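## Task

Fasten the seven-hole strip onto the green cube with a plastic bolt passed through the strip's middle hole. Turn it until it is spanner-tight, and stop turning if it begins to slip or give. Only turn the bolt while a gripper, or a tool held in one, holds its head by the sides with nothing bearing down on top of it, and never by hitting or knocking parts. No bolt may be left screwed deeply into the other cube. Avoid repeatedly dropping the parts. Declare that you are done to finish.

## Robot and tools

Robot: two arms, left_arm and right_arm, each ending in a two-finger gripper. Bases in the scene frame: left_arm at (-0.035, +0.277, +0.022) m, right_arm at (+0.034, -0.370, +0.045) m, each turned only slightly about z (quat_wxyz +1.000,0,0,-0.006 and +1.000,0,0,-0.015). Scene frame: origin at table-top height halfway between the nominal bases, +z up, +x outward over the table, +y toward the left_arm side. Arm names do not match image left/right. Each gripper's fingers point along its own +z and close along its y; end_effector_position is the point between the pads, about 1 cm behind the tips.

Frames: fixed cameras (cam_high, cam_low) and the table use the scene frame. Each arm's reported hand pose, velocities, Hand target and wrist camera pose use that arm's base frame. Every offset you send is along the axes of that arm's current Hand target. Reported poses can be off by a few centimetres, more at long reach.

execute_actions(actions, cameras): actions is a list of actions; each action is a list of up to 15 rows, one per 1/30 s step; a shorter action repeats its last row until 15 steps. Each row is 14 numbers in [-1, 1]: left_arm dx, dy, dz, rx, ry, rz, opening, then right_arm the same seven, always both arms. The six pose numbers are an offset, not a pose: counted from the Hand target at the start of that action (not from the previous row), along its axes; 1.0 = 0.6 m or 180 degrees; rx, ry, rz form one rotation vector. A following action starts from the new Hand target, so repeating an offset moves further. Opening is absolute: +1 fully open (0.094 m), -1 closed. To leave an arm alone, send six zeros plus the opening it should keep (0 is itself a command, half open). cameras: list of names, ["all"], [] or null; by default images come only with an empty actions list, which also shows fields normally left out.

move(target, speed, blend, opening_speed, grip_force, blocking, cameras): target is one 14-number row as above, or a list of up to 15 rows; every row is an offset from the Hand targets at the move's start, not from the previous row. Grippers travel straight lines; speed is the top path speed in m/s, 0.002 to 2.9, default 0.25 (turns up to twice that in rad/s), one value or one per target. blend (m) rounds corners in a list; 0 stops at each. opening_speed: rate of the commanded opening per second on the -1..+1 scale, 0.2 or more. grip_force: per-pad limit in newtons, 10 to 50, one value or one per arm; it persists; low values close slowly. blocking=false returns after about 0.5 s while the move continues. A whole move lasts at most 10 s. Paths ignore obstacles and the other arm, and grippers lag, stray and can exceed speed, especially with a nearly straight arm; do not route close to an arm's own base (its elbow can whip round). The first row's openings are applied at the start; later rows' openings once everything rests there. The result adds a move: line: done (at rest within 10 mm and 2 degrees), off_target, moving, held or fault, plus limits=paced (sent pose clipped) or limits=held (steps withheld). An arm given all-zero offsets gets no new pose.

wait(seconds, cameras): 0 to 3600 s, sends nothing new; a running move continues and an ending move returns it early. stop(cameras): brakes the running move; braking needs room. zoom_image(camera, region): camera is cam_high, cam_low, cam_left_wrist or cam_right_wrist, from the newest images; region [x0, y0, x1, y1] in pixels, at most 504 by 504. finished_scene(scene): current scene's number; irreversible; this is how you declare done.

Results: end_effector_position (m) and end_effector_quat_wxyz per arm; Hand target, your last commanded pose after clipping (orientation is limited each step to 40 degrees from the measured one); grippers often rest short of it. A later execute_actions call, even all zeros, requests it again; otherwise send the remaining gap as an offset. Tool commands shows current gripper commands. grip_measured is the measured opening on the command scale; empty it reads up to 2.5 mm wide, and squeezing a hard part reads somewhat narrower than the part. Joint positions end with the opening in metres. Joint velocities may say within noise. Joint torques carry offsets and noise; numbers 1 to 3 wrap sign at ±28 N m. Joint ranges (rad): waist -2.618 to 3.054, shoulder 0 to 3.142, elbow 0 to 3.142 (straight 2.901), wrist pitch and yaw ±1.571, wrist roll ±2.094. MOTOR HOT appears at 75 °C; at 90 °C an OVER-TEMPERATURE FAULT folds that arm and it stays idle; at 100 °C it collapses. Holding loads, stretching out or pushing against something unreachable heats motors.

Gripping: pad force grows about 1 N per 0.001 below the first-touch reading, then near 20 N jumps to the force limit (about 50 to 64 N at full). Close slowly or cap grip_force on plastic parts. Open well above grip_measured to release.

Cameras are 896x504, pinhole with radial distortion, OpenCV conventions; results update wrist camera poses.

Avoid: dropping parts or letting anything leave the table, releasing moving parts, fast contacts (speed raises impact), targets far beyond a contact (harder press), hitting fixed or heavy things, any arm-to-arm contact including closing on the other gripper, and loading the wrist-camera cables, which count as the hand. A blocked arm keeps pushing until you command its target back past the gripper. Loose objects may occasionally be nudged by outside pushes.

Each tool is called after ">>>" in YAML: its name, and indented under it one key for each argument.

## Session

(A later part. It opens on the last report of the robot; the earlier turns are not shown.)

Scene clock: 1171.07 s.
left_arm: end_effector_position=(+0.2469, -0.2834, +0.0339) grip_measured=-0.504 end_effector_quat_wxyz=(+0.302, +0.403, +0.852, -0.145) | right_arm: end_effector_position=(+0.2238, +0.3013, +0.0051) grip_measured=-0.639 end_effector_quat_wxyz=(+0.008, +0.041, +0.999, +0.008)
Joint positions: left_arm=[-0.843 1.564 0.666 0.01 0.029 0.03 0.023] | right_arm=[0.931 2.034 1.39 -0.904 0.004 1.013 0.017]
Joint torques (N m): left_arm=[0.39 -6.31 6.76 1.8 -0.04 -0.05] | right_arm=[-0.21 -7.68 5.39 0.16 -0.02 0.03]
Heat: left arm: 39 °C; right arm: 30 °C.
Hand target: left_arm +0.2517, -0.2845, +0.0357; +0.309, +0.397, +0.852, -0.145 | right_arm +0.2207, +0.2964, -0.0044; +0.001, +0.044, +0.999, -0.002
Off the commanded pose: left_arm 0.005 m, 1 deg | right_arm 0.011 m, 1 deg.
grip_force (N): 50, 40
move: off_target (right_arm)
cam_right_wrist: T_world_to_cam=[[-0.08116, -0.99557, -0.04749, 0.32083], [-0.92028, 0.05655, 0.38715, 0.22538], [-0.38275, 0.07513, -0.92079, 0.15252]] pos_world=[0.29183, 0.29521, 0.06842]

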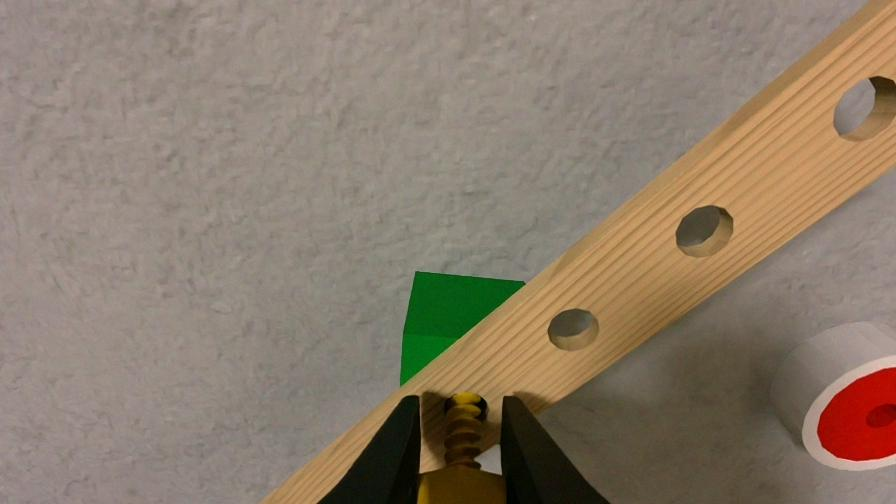

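>>> move:
  target:
    - [0,0,0,0,0,0,-0.65,0,0,0,0,0,0,0.15]
    - [0,0,0,0,0,0,-0.65,0,0,-0.05,0,0,0,0.15]
    - [0,0,0,0,0,0,-0.65,0,0,-0.05,0,0,0.333,0.15]
    - [0,0,0,0,0,0,-0.65,0,0,0,0,0,0.333,0.15]
  speed: 0.2
  cameras: ["cam_right_wrist"]

Scene clock: 1181.17 s.
left_arm: end_effector_position=(+0.2469, -0.2834, +0.0339) grip_measured=-0.504 end_effector_quat_wxyz=(+0.302, +0.403, +0.852, -0.145) | right_arm: end_effector_position=(+0.2240, +0.3023, +0.0045) grip_measured=+0.148 end_effector_quat_wxyz=(+0.002, +0.534, +0.845, +0.013)
Joint positions: left_arm=[-0.843 1.564 0.666 0.01 0.029 0.03 0.023] | right_arm=[0.931 2.034 1.388 -0.897 0.002 2.058 0.054]
Joint torques (N m): left_arm=[0.42 -6.31 6.76 1.81 -0.05 -0.03] | right_arm=[-0.21 -7.65 5.67 0.11 0.01 0.05]
Heat: left arm: 39 °C; right arm: 30 °C.
Hand target: left_arm +0.2517, -0.2845, +0.0357; +0.309, +0.397, +0.852, -0.145 | right_arm +0.2207, +0.2964, -0.0044; +0.002, +0.537, +0.844, -0.001
Off the commanded pose: left_arm 0.005 m, 1 deg | right_arm 0.011 m, 2 deg.
grip_force (N): 50, 40
move: off_target (right_arm)
cam_right_wrist: T_world_to_cam=[[-0.90164, -0.42887, -0.05575, 0.33434], [-0.41218, 0.81312, 0.41103, -0.11691], [-0.13095, 0.39358, -0.90992, -0.00069]] pos_world=[0.25317, 0.23872, 0.06607]

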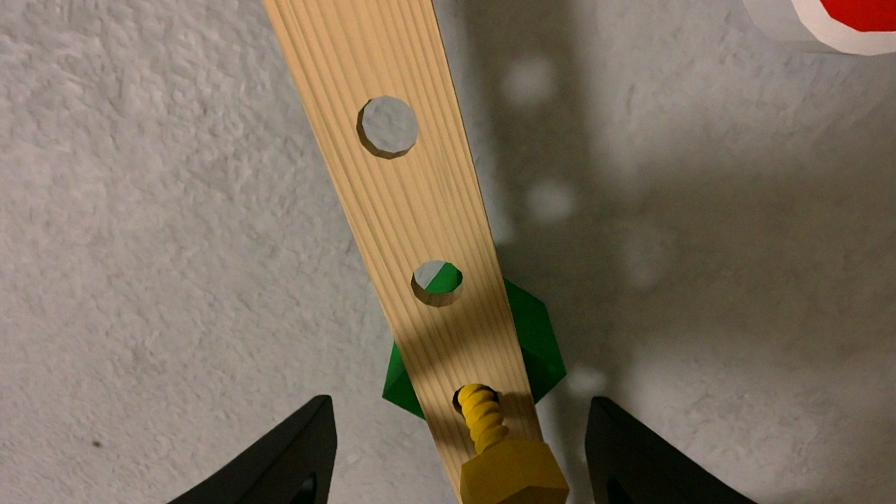

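>>> move:
  target:
    - [0,0,0,0,0,0,-0.65,0,-0.004,0,0,0,-0.1667,0.15]
  speed: 0.2
  cameras: ["cam_right_wrist"]

Scene clock: 1189.07 s.
left_arm: end_effector_position=(+0.2469, -0.2834, +0.0339) grip_measured=-0.504 end_effector_quat_wxyz=(+0.302, +0.403, +0.852, -0.145) | right_arm: end_effector_position=(+0.2224, +0.3001, +0.0025) grip_measured=+0.148 end_effector_quat_wxyz=(+0.004, +0.304, +0.953, +0.009)
Joint positions: left_arm=[-0.843 1.564 0.666 0.01 0.029 0.03 0.023] | right_arm=[0.931 2.034 1.379 -0.896 0.002 1.549 0.054]
Joint torques (N m): left_arm=[0.5 -6.27 6.79 1.8 -0.04 -0.05] | right_arm=[0.02 -8.17 5.42 0.11 0.01 -0.07]
Heat: left arm: 39 °C; right arm: 30 °C.
Hand target: left_arm +0.2517, -0.2845, +0.0357; +0.309, +0.397, +0.852, -0.145 | right_arm +0.2184, +0.2953, -0.0045; +0.002, +0.300, +0.954, -0.001
Off the commanded pose: left_arm 0.005 m, 1 deg | right_arm 0.009 m, 1 deg.
grip_force (N): 50, 40
move: done
cam_right_wrist: T_world_to_cam=[[-0.57843, -0.81417, -0.05047, 0.37555], [-0.75901, 0.5145, 0.399, 0.05183], [-0.29889, 0.2691, -0.91556, 0.07282]] pos_world=[0.27833, 0.25951, 0.06494]

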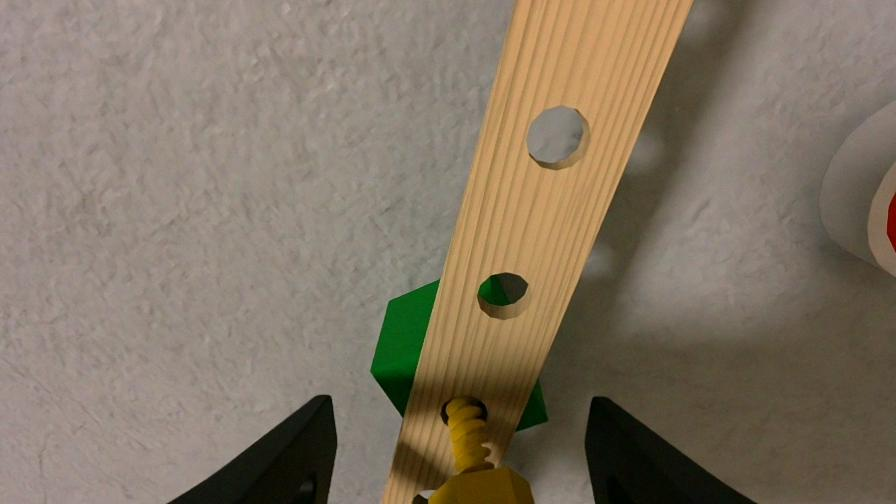

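>>> move:
  target:
    - [0,0,0,0,0,0,-0.65,0,0,-0.05,0,0,0,0.15]
    - [0,0,0,0,0,0,-0.65,0.0128,-0.005,-0.05,0,0,-0.15,0.15]
    - [0,0,0,0,0,0,-0.65,0.0128,-0.005,-0.002,0,0,-0.15,0.15]
  speed: 0.2
  cameras: ["cam_right_wrist"]

Scene clock: 1203.73 s.
left_arm: end_effector_position=(+0.2458, -0.2820, +0.0325) grip_measured=-0.504 end_effector_quat_wxyz=(+0.298, +0.403, +0.854, -0.143) | right_arm: end_effector_position=(+0.2142, +0.2952, +0.0024) grip_measured=+0.148 end_effector_quat_wxyz=(+0.004, +0.078, +0.997, -0.004)
Joint positions: left_arm=[-0.843 1.564 0.666 0.001 0.029 0.029 0.023] | right_arm=[0.946 2.023 1.362 -0.912 0.011 1.102 0.054]
Joint torques (N m): left_arm=[0.46 -6.35 6.72 1.88 -0.04 -0.02] | right_arm=[0.57 -8.13 5.64 0.24 -0.09 -0.1]
Heat: left arm: 40 °C; right arm: 31 °C.
Hand target: left_arm +0.2517, -0.2845, +0.0357; +0.309, +0.397, +0.852, -0.145 | right_arm +0.2104, +0.2972, -0.0033; +0.001, +0.069, +0.998, -0.002
Off the commanded pose: left_arm 0.007 m, 1 deg | right_arm 0.007 m, 1 deg.
grip_force (N): 50, 40
move: done
cam_right_wrist: T_world_to_cam=[[-0.15495, -0.98764, -0.02363, 0.32714], [-0.90958, 0.13329, 0.39356, 0.1929], [-0.38555, 0.08248, -0.919, 0.14531]] pos_world=[0.28217, 0.2854, 0.06535]

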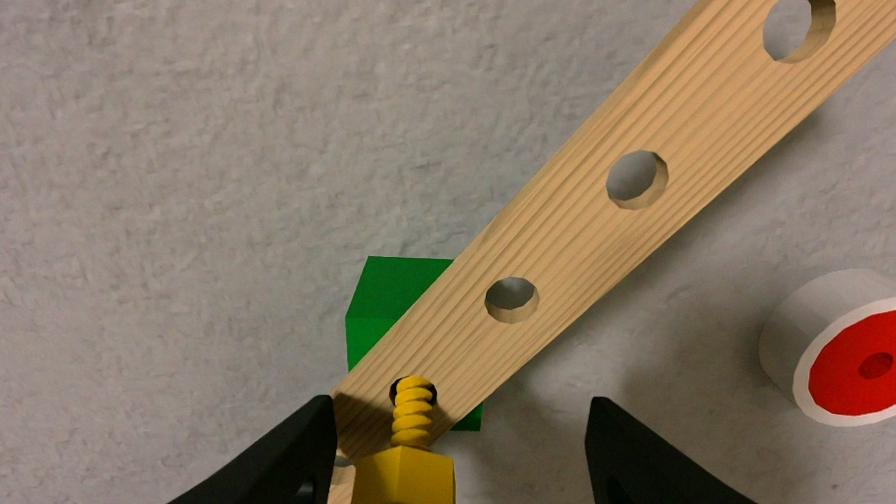

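>>> move:
  target:
    - [0,0,0,0,0,0,-0.65,0,0,-0.05,0,0,0,0.15]
    - [0,0,0,0,0,0,-0.65,0,0.012,-0.05,0,0,0,0.15]
    - [0,0,0,0,0,0,-0.65,0,0.012,-0.006,0,0,0,0.15]
  speed: 0.2
  cameras: ["cam_right_wrist"]

Scene clock: 1208.77 s.
left_arm: end_effector_position=(+0.2470, -0.2788, +0.0312) grip_measured=-0.504 end_effector_quat_wxyz=(+0.296, +0.396, +0.858, -0.138) | right_arm: end_effector_position=(+0.2160, +0.2985, +0.0110) grip_measured=+0.148 end_effector_quat_wxyz=(+0.005, +0.076, +0.997, -0.004)
Joint positions: left_arm=[-0.84 1.564 0.666 -0.008 0.018 0.019 0.023] | right_arm=[0.948 2.024 1.4 -0.95 0.012 1.1 0.054]
Joint torques (N m): left_arm=[0.2 -6.39 6.68 1.96 0.07 0.09] | right_arm=[1.17 -7.05 5.85 0.37 -0.11 0]
Heat: left arm: 40 °C; right arm: 31 °C.
Hand target: left_arm +0.2517, -0.2844, +0.0356; +0.309, +0.397, +0.852, -0.145 | right_arm +0.2114, +0.3044, +0.0003; +0.001, +0.069, +0.998, -0.002
Off the commanded pose: left_arm 0.009 m, 2 deg | right_arm 0.013 m, 1 deg.
grip_force (N): 50, 40
move: off_target (right_arm)
cam_right_wrist: T_world_to_cam=[[-0.15113, -0.98825, -0.02277, 0.33029], [-0.91035, 0.13016, 0.39283, 0.19184], [-0.38525, 0.0801, -0.91933, 0.15423]] pos_world=[0.28397, 0.28909, 0.07395]

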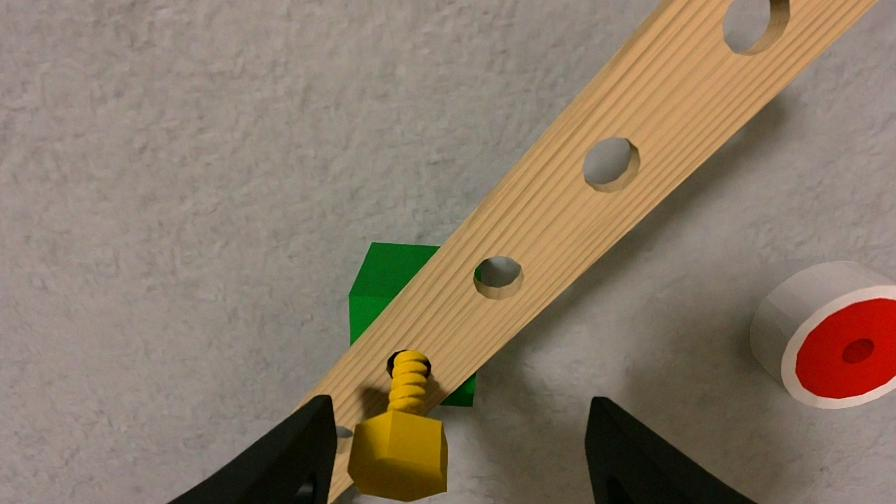

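>>> move:
  target:
    - [0,0,0,0,0,0,-0.65,0,-0.012,-0.01,0,0,0,0.15]
  speed: 0.1
  cameras: ["cam_left_wrist","cam_high","cam_low"]

>>> zoom_image:
  camera: "cam_high"
  region: [330, 130, 630, 330]

>>> zoom_image:
  camera: "cam_low"
  region: [380, 40, 620, 250]

Scene clock: 1212.37 s.
left_arm: end_effector_position=(+0.2468, -0.2786, +0.0310) grip_measured=-0.504 end_effector_quat_wxyz=(+0.296, +0.397, +0.858, -0.138) | right_arm: end_effector_position=(+0.2142, +0.2960, +0.0071) grip_measured=+0.148 end_effector_quat_wxyz=(+0.003, +0.076, +0.997, -0.007)
Joint positions: left_arm=[-0.84 1.564 0.666 -0.009 0.018 0.021 0.023] | right_arm=[0.948 2.024 1.383 -0.939 0.012 1.1 0.054]
Joint torques (N m): left_arm=[0.17 -6.39 6.74 1.95 0.07 0.03] | right_arm=[0.4 -9.4 5.56 0.15 -0.1 -0.09]
Heat: left arm: 40 °C; right arm: 31 °C.
Hand target: left_arm +0.2517, -0.2844, +0.0356; +0.309, +0.397, +0.852, -0.145 | right_arm +0.2104, +0.2973, +0.0064; +0.001, +0.069, +0.998, -0.002
Off the commanded pose: left_arm 0.009 m, 2 deg | right_arm 0.004 m, 1 deg.
grip_force (N): 50, 40
move: done
cam_left_wrist: T_world_to_cam=[[-0.7619, -0.64766, -0.00705, 0.0073], [-0.62936, 0.74285, -0.22821, 0.40599], [0.15304, -0.16943, -0.97359, 0.03429]] pos_world=[0.25583, -0.29105, 0.12608]
Images, in order (width x height): cam_high 896x504, cam_low 896x504, cam_left_wrist 896x504.

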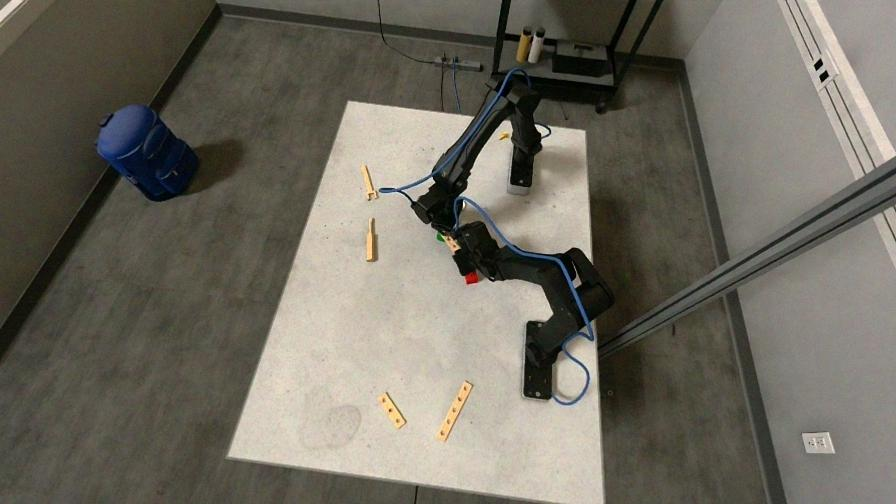

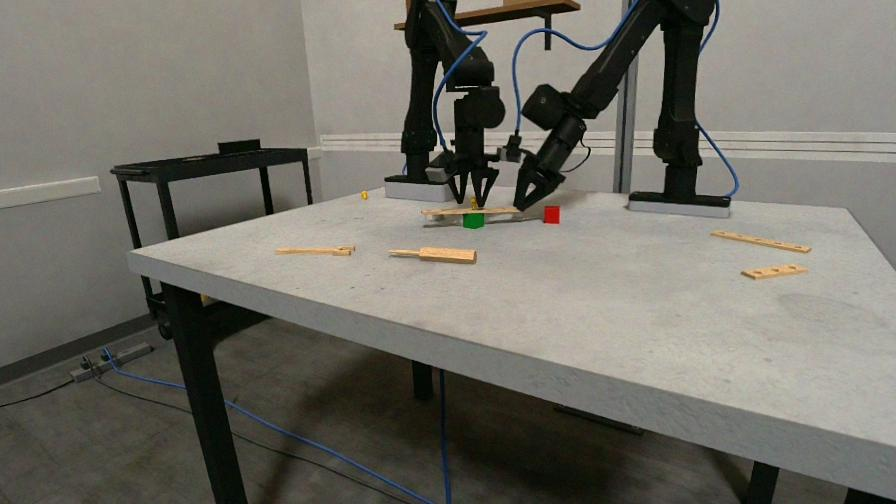

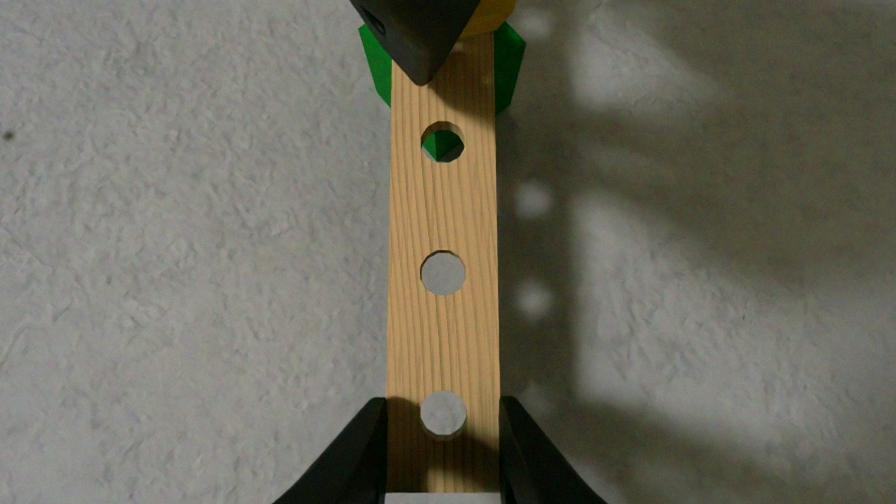

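Scaled by 1.680.

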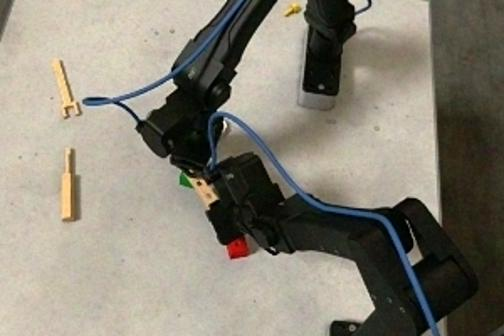

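Scaled by 2.100.

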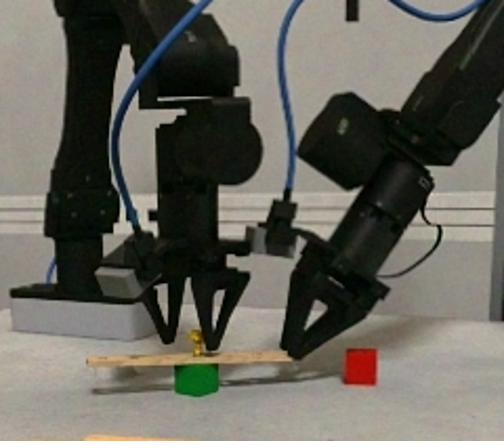

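>>> move:
  target:
    - [0,0,0,0,0,0,-0.65,0,-0.01,-0.15,0,0,0,0.15]
  speed: 0.2
  cameras: ["cam_right_wrist"]

Scene clock: 1219.30 s.
left_arm: end_effector_position=(+0.2614, -0.3010, +0.0591) grip_measured=-0.504 end_effector_quat_wxyz=(+0.353, +0.395, +0.831, -0.172) | right_arm: end_effector_position=(+0.2101, +0.2723, +0.0637) grip_measured=+0.148 end_effector_quat_wxyz=(-0.004, +0.078, +0.995, -0.054)
Joint positions: left_arm=[-0.84 1.552 0.675 0.114 0.041 0.03 0.023] | right_arm=[0.937 1.963 1.524 -1.228 0.05 1.096 0.054]
Joint torques (N m): left_arm=[0.14 -5.7 6.22 0.91 -0.17 -0.05] | right_arm=[0.66 -13.41 12.63 -0.27 -0.49 -0.14]
Heat: left arm: 40 °C; right arm: 31 °C.
Hand target: left_arm +0.2517, -0.2844, +0.0356; +0.309, +0.397, +0.852, -0.145 | right_arm +0.2094, +0.2917, +0.0964; +0.001, +0.069, +0.998, -0.002
Off the commanded pose: left_arm 0.030 m, 6 deg | right_arm 0.038 m, 6 deg.
grip_force (N): 50, 40
move: off_target (right_arm)
cam_right_wrist: T_world_to_cam=[[-0.1558, -0.98477, 0.07723, 0.29844], [-0.89987, 0.17374, 0.40007, 0.15471], [-0.40739, -0.00717, -0.91323, 0.23049]] pos_world=[0.27961, 0.26866, 0.12555]

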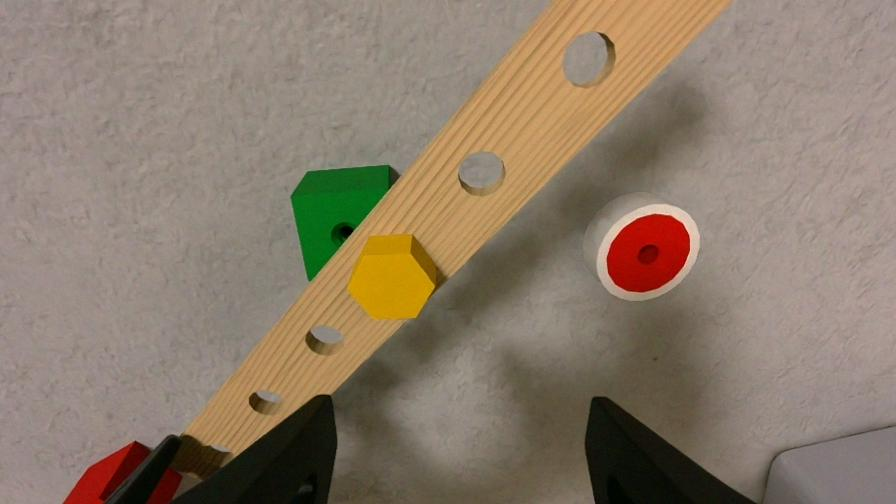

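>>> move:
  target:
    - [-0.056,-0.0055,-0.018,0,0,0,-0.65,-0.006,-0.032,0.05,0,0,0,0.15]
  speed: 0.05
  cameras: ["cam_right_wrist","cam_left_wrist","cam_low"]

>>> zoom_image:
  camera: "cam_low"
  region: [380, 40, 620, 250]

Scene clock: 1229.30 s.
left_arm: end_effector_position=(+0.2578, -0.2978, +0.0633) grip_measured=-0.504 end_effector_quat_wxyz=(+0.308, +0.400, +0.850, -0.149) | right_arm: end_effector_position=(+0.2118, +0.2702, +0.0581) grip_measured=+0.148 end_effector_quat_wxyz=(-0.001, +0.072, +0.997, -0.020)
Joint positions: left_arm=[-0.848 1.552 0.783 -0.103 0.027 0.022 0.023] | right_arm=[0.914 1.906 1.429 -1.128 0.021 1.059 0.054]
Joint torques (N m): left_arm=[-0.4 -6.02 9.06 1.48 -0.1 -0.07] | right_arm=[-0.27 -10.96 6.11 0.07 -0.19 -0.1]
Heat: left arm: 39 °C; right arm: 31 °C.
Hand target: left_arm +0.2613, -0.3010, +0.0655; +0.309, +0.397, +0.852, -0.145 | right_arm +0.2103, +0.2720, +0.0664; +0.001, +0.069, +0.998, -0.002
Off the commanded pose: left_arm 0.005 m, 1 deg | right_arm 0.009 m, 2 deg.
grip_force (N): 50, 40
move: done
cam_left_wrist: T_world_to_cam=[[-0.77128, -0.63649, -0.00282, 0.0089], [-0.61375, 0.74489, -0.26164, 0.43325], [0.16863, -0.20007, -0.96516, 0.04711]] pos_world=[0.26483, -0.30763, 0.15884]
cam_right_wrist: T_world_to_cam=[[-0.14387, -0.98955, 0.00954, 0.29968], [-0.90622, 0.13562, 0.40046, 0.17038], [-0.39757, 0.04897, -0.91626, 0.20909]] pos_world=[0.28065, 0.2632, 0.12049]
Images, in order (width x height): cam_low 896x504, cam_left_wrist 896x504, cam_right_wrist 896x504.

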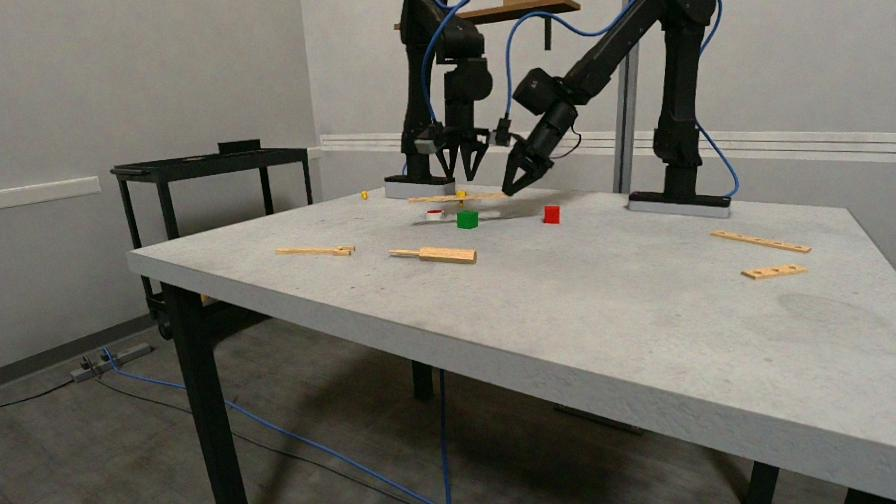

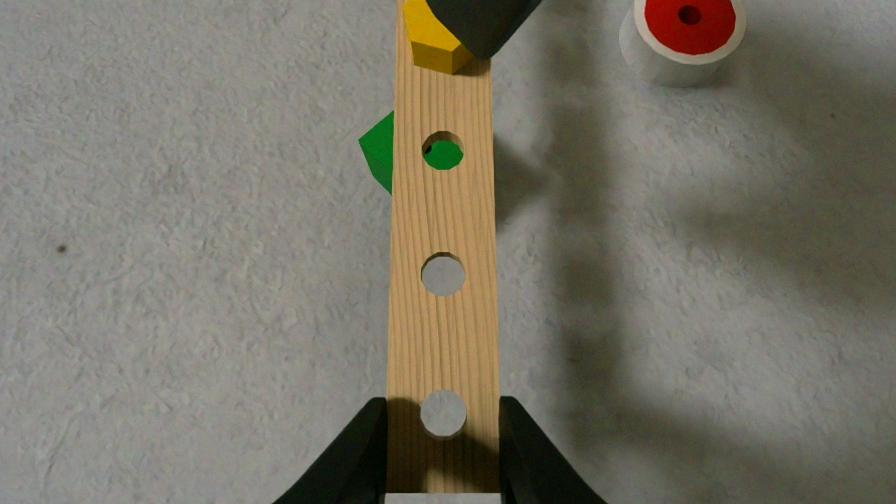

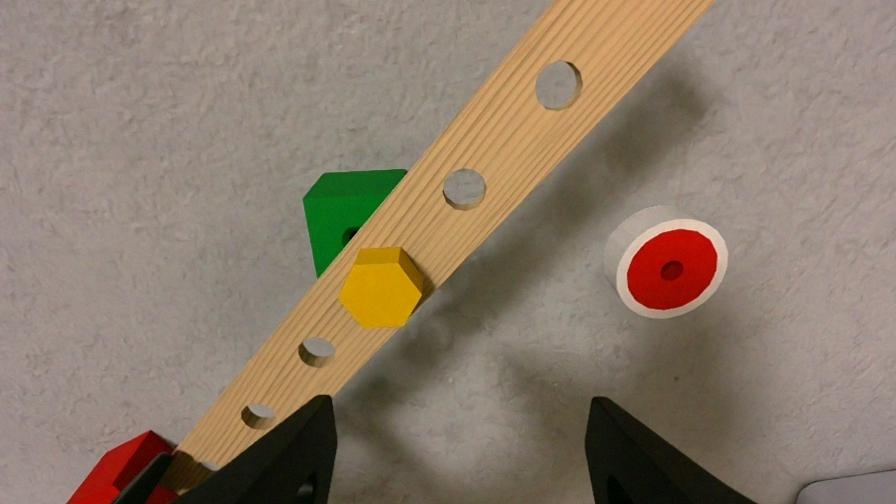

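Scaled by 2.100.

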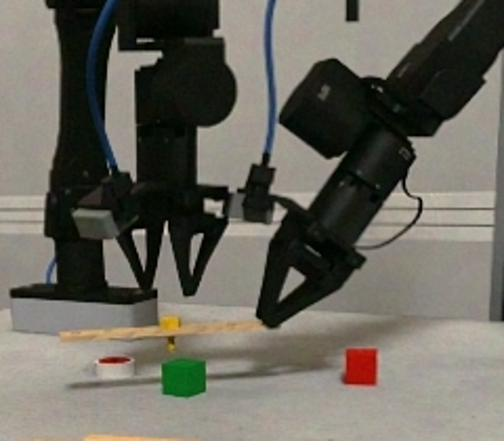

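>>> move:
  target:
    - [0,0,0,0,0,0,-0.65,-0.02,-0.1,0.0,0,0,0,0.15]
    - [0,0,0,0,0,0,-0.65,0.02,-0.15,-0.05,0,0,0,0.15]
  speed: 0.1
  cameras: ["cam_right_wrist","cam_left_wrist","cam_low"]

>>> zoom_image:
  camera: "cam_low"
  region: [380, 40, 620, 250]

Scene clock: 1235.33 s.
left_arm: end_effector_position=(+0.2557, -0.2941, +0.0578) grip_measured=-0.504 end_effector_quat_wxyz=(+0.298, +0.400, +0.855, -0.142) | right_arm: end_effector_position=(+0.1914, +0.1888, +0.0964) grip_measured=+0.148 end_effector_quat_wxyz=(+0.005, +0.071, +0.997, +0.000)
Joint positions: left_arm=[-0.848 1.559 0.783 -0.122 0.022 0.02 0.023] | right_arm=[0.78 1.563 1.181 -1.183 0.008 0.923 0.054]
Joint torques (N m): left_arm=[-0.35 -6.71 9.02 1.67 -0.06 -0.06] | right_arm=[-0.01 -6.67 5.85 0 -0.05 -0.04]
Heat: left arm: 39 °C; right arm: 31 °C.
Hand target: left_arm +0.2613, -0.3010, +0.0655; +0.309, +0.397, +0.852, -0.145 | right_arm +0.1859, +0.1846, +0.0966; +0.001, +0.069, +0.998, -0.002
Off the commanded pose: left_arm 0.012 m, 1 deg | right_arm 0.007 m, 1 deg.
grip_force (N): 50, 40
move: done
cam_left_wrist: T_world_to_cam=[[-0.76824, -0.64014, -0.00436, 0.00796], [-0.62121, 0.74713, -0.23641, 0.42888], [0.1546, -0.17891, -0.97164, 0.05305]] pos_world=[0.26433, -0.30584, 0.15297]
cam_right_wrist: T_world_to_cam=[[-0.14206, -0.98937, -0.03113, 0.21939], [-0.9119, 0.11857, 0.39292, 0.15264], [-0.38505, 0.0842, -0.91905, 0.2312]] pos_world=[0.25938, 0.17949, 0.15934]
Images, in order (width x height): cam_low 896x504, cam_left_wrist 896x504, cam_right_wrist 896x504.

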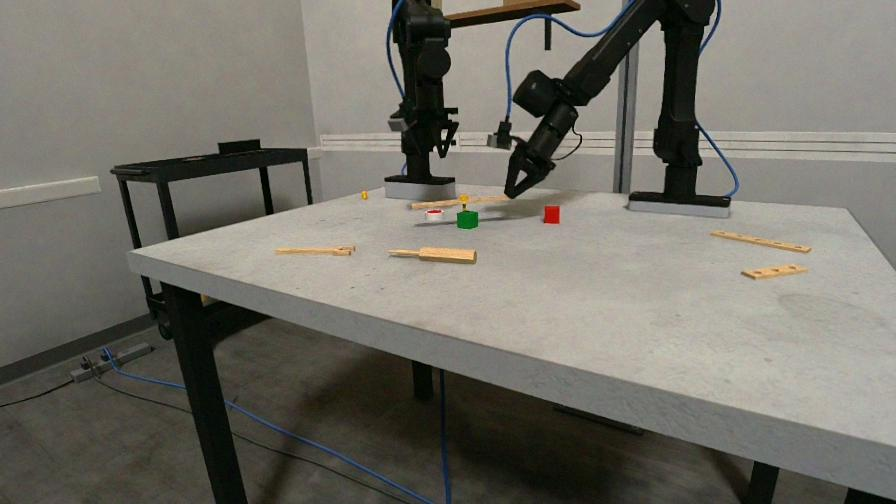

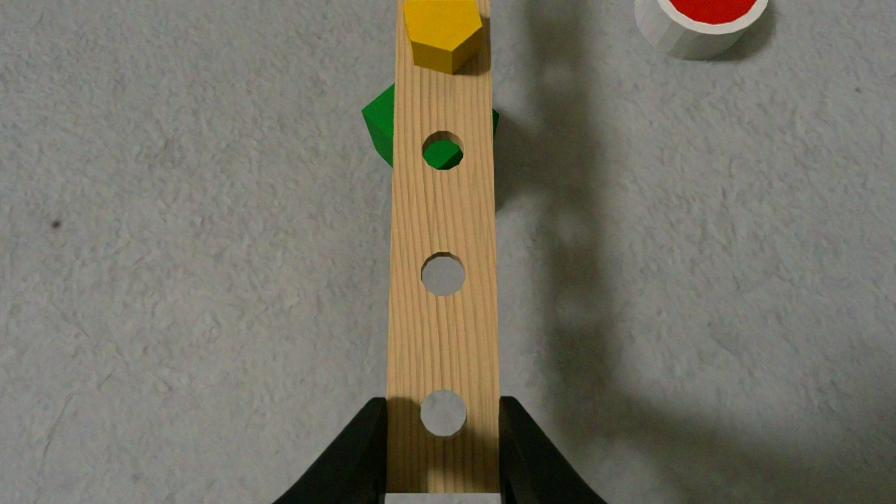

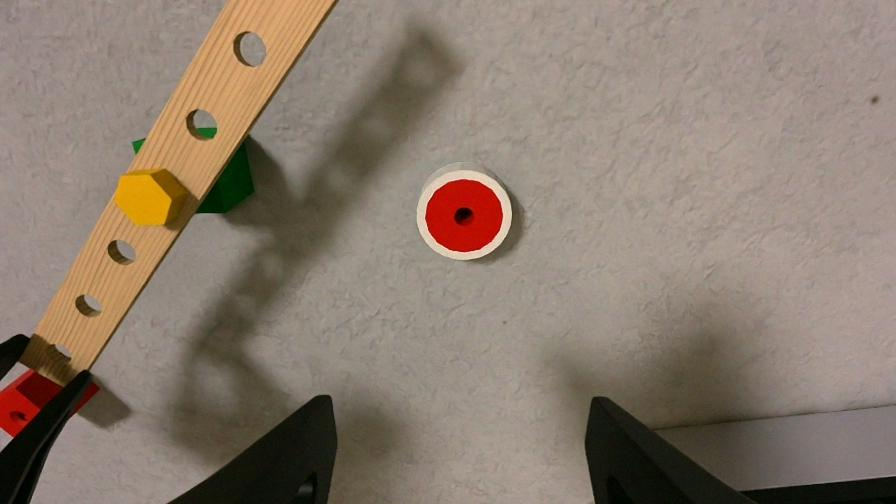

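Scaled by 2.100.

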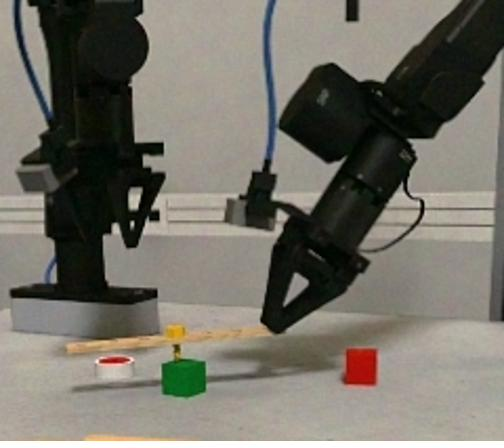

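>>> move:
  target:
    - [-0.0268,0,-0.0319,0,0,0,-0.65,0,0,0,0,0,0,0.15]
  speed: 0.08
  cameras: ["cam_right_wrist","cam_left_wrist","cam_low"]

>>> zoom_image:
  camera: "cam_low"
  region: [400, 150, 560, 240]

>>> zoom_image:
  camera: "cam_right_wrist"
  region: [0, 0, 360, 400]

Scene clock: 1247.63 s.
left_arm: end_effector_position=(+0.2552, -0.2935, +0.0713) grip_measured=-0.504 end_effector_quat_wxyz=(+0.285, +0.402, +0.859, -0.137) | right_arm: end_effector_position=(+0.1912, +0.1886, +0.0964) grip_measured=+0.148 end_effector_quat_wxyz=(+0.004, +0.071, +0.997, -0.001)
Joint positions: left_arm=[-0.848 1.54 0.846 -0.233 0.022 0.02 0.023] | right_arm=[0.78 1.563 1.181 -1.184 0.008 0.923 0.054]
Joint torques (N m): left_arm=[-0.29 -9.62 9.39 1.64 -0.05 -0.07] | right_arm=[0.01 -6.67 5.87 0 -0.04 -0.05]
Heat: left arm: 39 °C; right arm: 31 °C.
Hand target: left_arm +0.2613, -0.3010, +0.0905; +0.309, +0.397, +0.852, -0.145 | right_arm +0.1859, +0.1846, +0.0966; +0.001, +0.069, +0.998, -0.002
Off the commanded pose: left_arm 0.022 m, 3 deg | right_arm 0.007 m, 0 deg.
grip_force (N): 50, 40
move: off_target (left_arm)
cam_left_wrist: T_world_to_cam=[[-0.76827, -0.64012, -0.00354, 0.00792], [-0.62553, 0.75191, -0.20818, 0.43169], [0.13592, -0.15773, -0.97808, 0.07781]] pos_world=[0.26554, -0.30725, 0.16601]
cam_right_wrist: T_world_to_cam=[[-0.14205, -0.9894, -0.03016, 0.21912], [-0.91156, 0.11887, 0.39361, 0.15234], [-0.38586, 0.0834, -0.91878, 0.23139]] pos_world=[0.25928, 0.17939, 0.15924]
Images, in order (width x height): cam_low 896x504, cam_left_wrist 896x504, cam_right_wrist 896x504.

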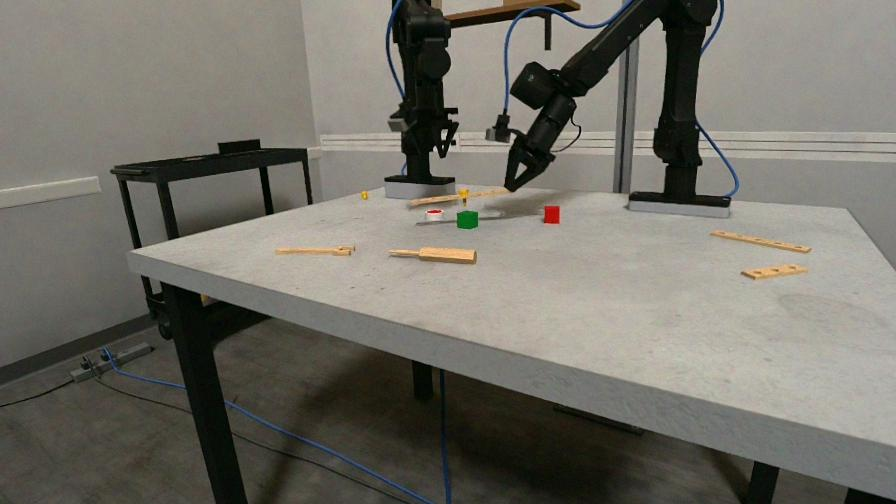

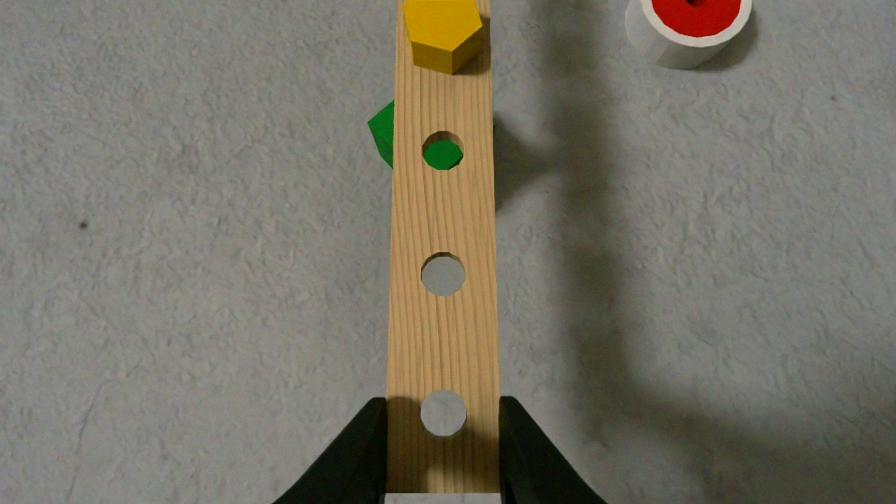

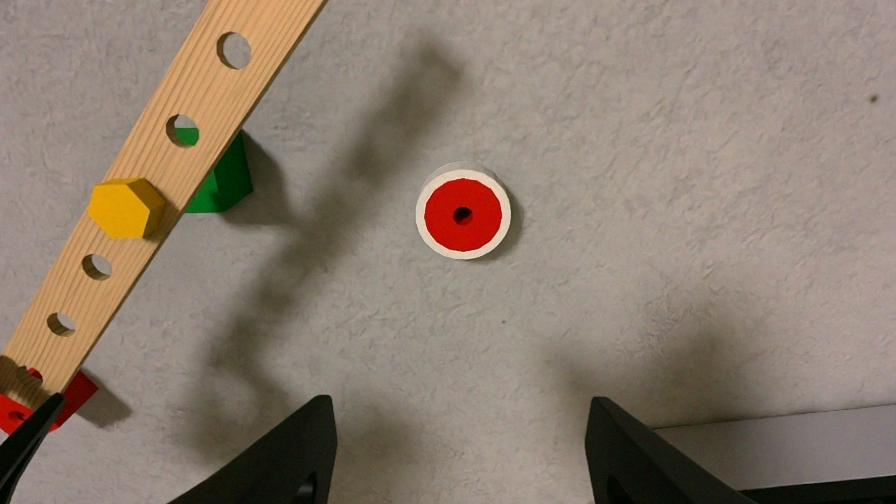

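Scaled by 3.150.

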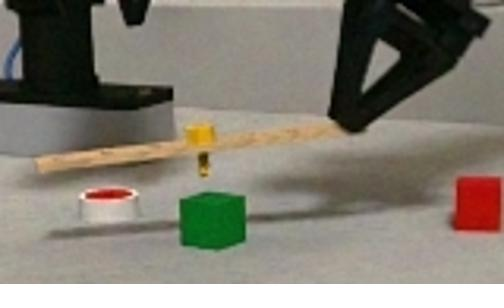

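Scaled by 1.260.

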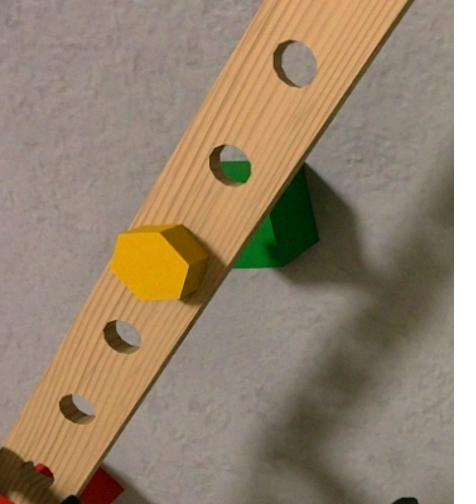

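>>> zoom_image:
  camera: "cam_low"
  region: [440, 180, 490, 235]

Scaled by 9.164.

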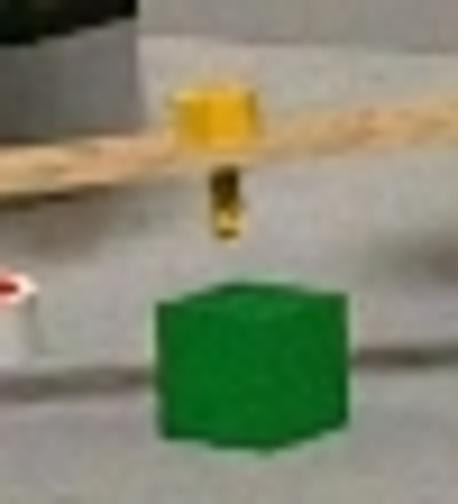

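>>> move:
  target:
    - [0,0,0,0,0,0,-0.65,0.015,0.0837,0,0,0,-0.378,0.15]
  speed: 0.12
  cameras: ["cam_right_wrist"]

Scene clock: 1274.93 s.
left_arm: end_effector_position=(+0.2551, -0.2934, +0.0712) grip_measured=-0.504 end_effector_quat_wxyz=(+0.285, +0.402, +0.859, -0.136) | right_arm: end_effector_position=(+0.1809, +0.2281, +0.0919) grip_measured=+0.148 end_effector_quat_wxyz=(-0.006, -0.496, +0.869, -0.006)
Joint positions: left_arm=[-0.848 1.54 0.846 -0.233 0.022 0.02 0.023] | right_arm=[0.902 1.67 1.275 -1.192 0.008 -0.135 0.054]
Joint torques (N m): left_arm=[-0.44 -9.58 9.33 1.62 -0.05 -0.06] | right_arm=[0.36 -4.98 10.62 -0.02 -0.04 -0.07]
Heat: left arm: 38 °C; right arm: 30 °C.
Hand target: left_arm +0.2614, -0.3010, +0.0905; +0.309, +0.397, +0.852, -0.145 | right_arm +0.1840, +0.2357, +0.0966; +0.000, -0.501, +0.866, -0.002
Off the commanded pose: left_arm 0.022 m, 3 deg | right_arm 0.009 m, 1 deg.
grip_force (N): 50, 40
move: done
cam_right_wrist: T_world_to_cam=[[0.86039, -0.50899, -0.02567, -0.03472], [-0.45352, -0.78765, 0.41704, 0.26175], [-0.23248, -0.34718, -0.90853, 0.28953]] pos_world=[0.21589, 0.28901, 0.153]

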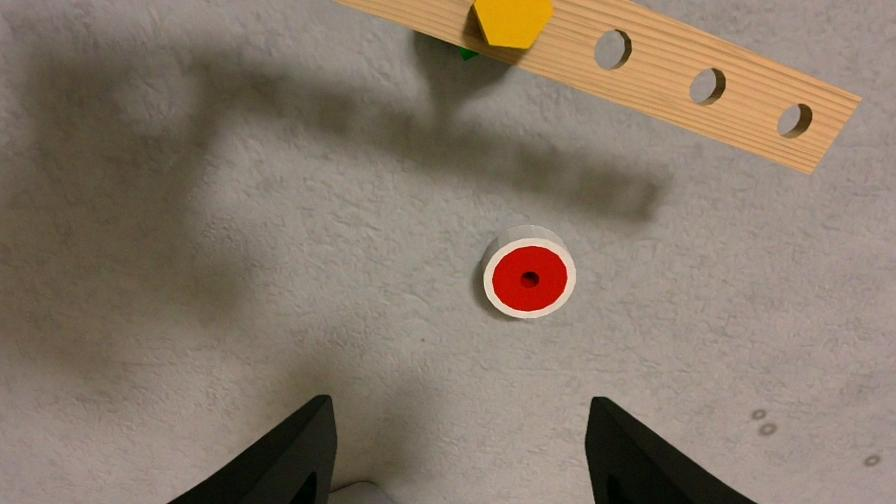

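>>> move:
  target:
    - [0,0,0,0,0,0,-0.65,-0.022,-0.04,0,0,0,0,0.15]
  speed: 0.12
  cameras: ["cam_right_wrist"]

>>> zoom_image:
  camera: "cam_right_wrist"
  region: [340, 0, 560, 160]

Scene clock: 1278.80 s.
left_arm: end_effector_position=(+0.2551, -0.2934, +0.0712) grip_measured=-0.504 end_effector_quat_wxyz=(+0.285, +0.402, +0.859, -0.136) | right_arm: end_effector_position=(+0.2066, +0.2288, +0.0920) grip_measured=+0.148 end_effector_quat_wxyz=(-0.007, -0.498, +0.867, -0.006)
Joint positions: left_arm=[-0.848 1.54 0.846 -0.233 0.022 0.02 0.023] | right_arm=[0.838 1.734 1.348 -1.201 0.008 -0.204 0.054]
Joint torques (N m): left_arm=[-0.34 -9.66 9.32 1.62 -0.05 -0.05] | right_arm=[-0.09 -5.6 10.67 -0.02 -0.04 -0.07]
Heat: left arm: 38 °C; right arm: 30 °C.
Hand target: left_arm +0.2614, -0.3010, +0.0905; +0.309, +0.397, +0.852, -0.145 | right_arm +0.2114, +0.2351, +0.0966; +0.000, -0.500, +0.866, -0.002
Off the commanded pose: left_arm 0.022 m, 3 deg | right_arm 0.009 m, 1 deg.
grip_force (N): 50, 40
move: done
cam_right_wrist: T_world_to_cam=[[0.86288, -0.50469, -0.02691, -0.05791], [-0.44899, -0.78992, 0.41765, 0.27341], [-0.23204, -0.3483, -0.90821, 0.29591]] pos_world=[0.2414, 0.28981, 0.153]

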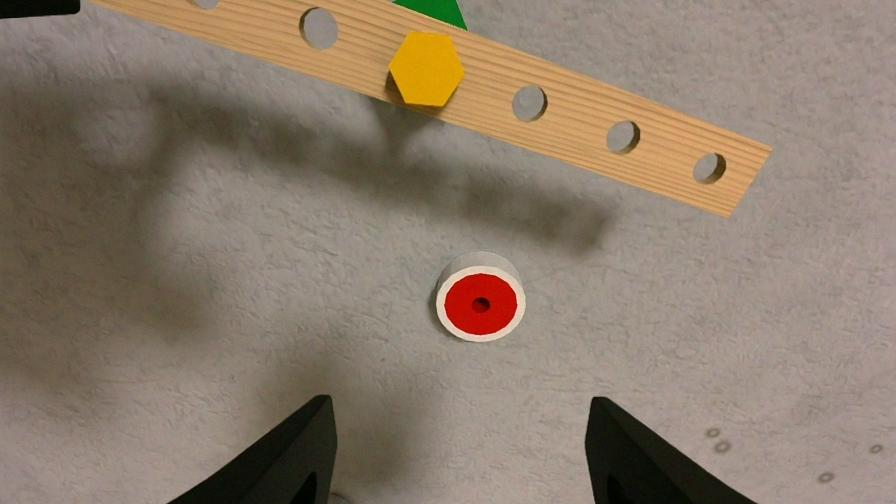

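Scaled by 2.291.

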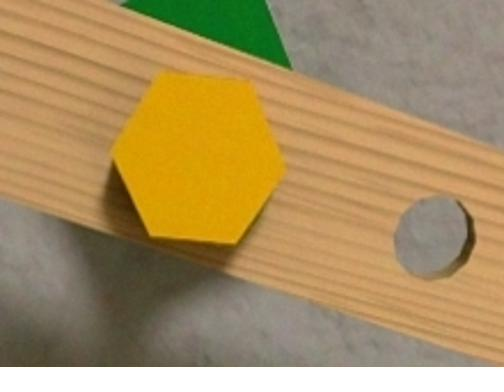

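>>> move:
  target:
    - [0,-0.05,0,0,0,0,-0.65,0,0,0,0,0,0,0.15]
  speed: 0.08
  cameras: ["cam_right_wrist"]

>>> zoom_image:
  camera: "cam_right_wrist"
  region: [340, 0, 560, 160]

Scene clock: 1282.67 s.
left_arm: end_effector_position=(+0.2317, -0.3118, +0.0710) grip_measured=-0.504 end_effector_quat_wxyz=(+0.285, +0.404, +0.859, -0.135) | right_arm: end_effector_position=(+0.2066, +0.2288, +0.0920) grip_measured=+0.148 end_effector_quat_wxyz=(-0.007, -0.498, +0.867, -0.006)
Joint positions: left_arm=[-0.954 1.54 0.846 -0.235 -0.044 -0.06 0.023] | right_arm=[0.838 1.734 1.348 -1.201 0.008 -0.205 0.054]
Joint torques (N m): left_arm=[-0.29 -9.26 9.68 1.61 -0.12 -0.04] | right_arm=[-0.08 -5.57 10.69 -0.02 -0.04 -0.08]
Heat: left arm: 38 °C; right arm: 30 °C.
Hand target: left_arm +0.2384, -0.3203, +0.0906; +0.309, +0.397, +0.852, -0.145 | right_arm +0.2114, +0.2351, +0.0966; +0.000, -0.501, +0.866, -0.002
Off the commanded pose: left_arm 0.022 m, 3 deg | right_arm 0.009 m, 1 deg.
grip_force (N): 50, 40
move: off_target (left_arm)
cam_right_wrist: T_world_to_cam=[[0.86326, -0.50404, -0.02687, -0.05812], [-0.4484, -0.79025, 0.41766, 0.27332], [-0.23175, -0.34851, -0.9082, 0.29588]] pos_world=[0.2413, 0.28981, 0.153]

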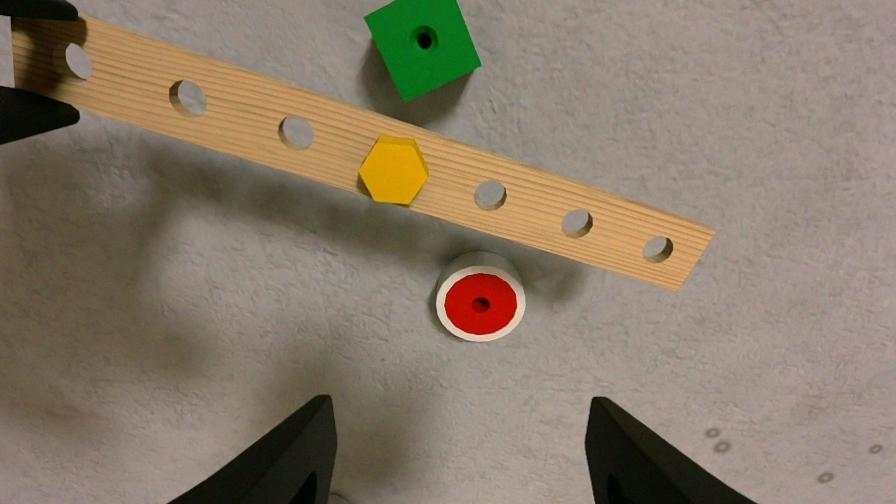

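Scaled by 2.291.

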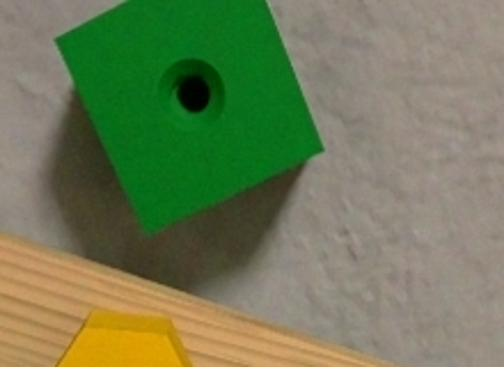

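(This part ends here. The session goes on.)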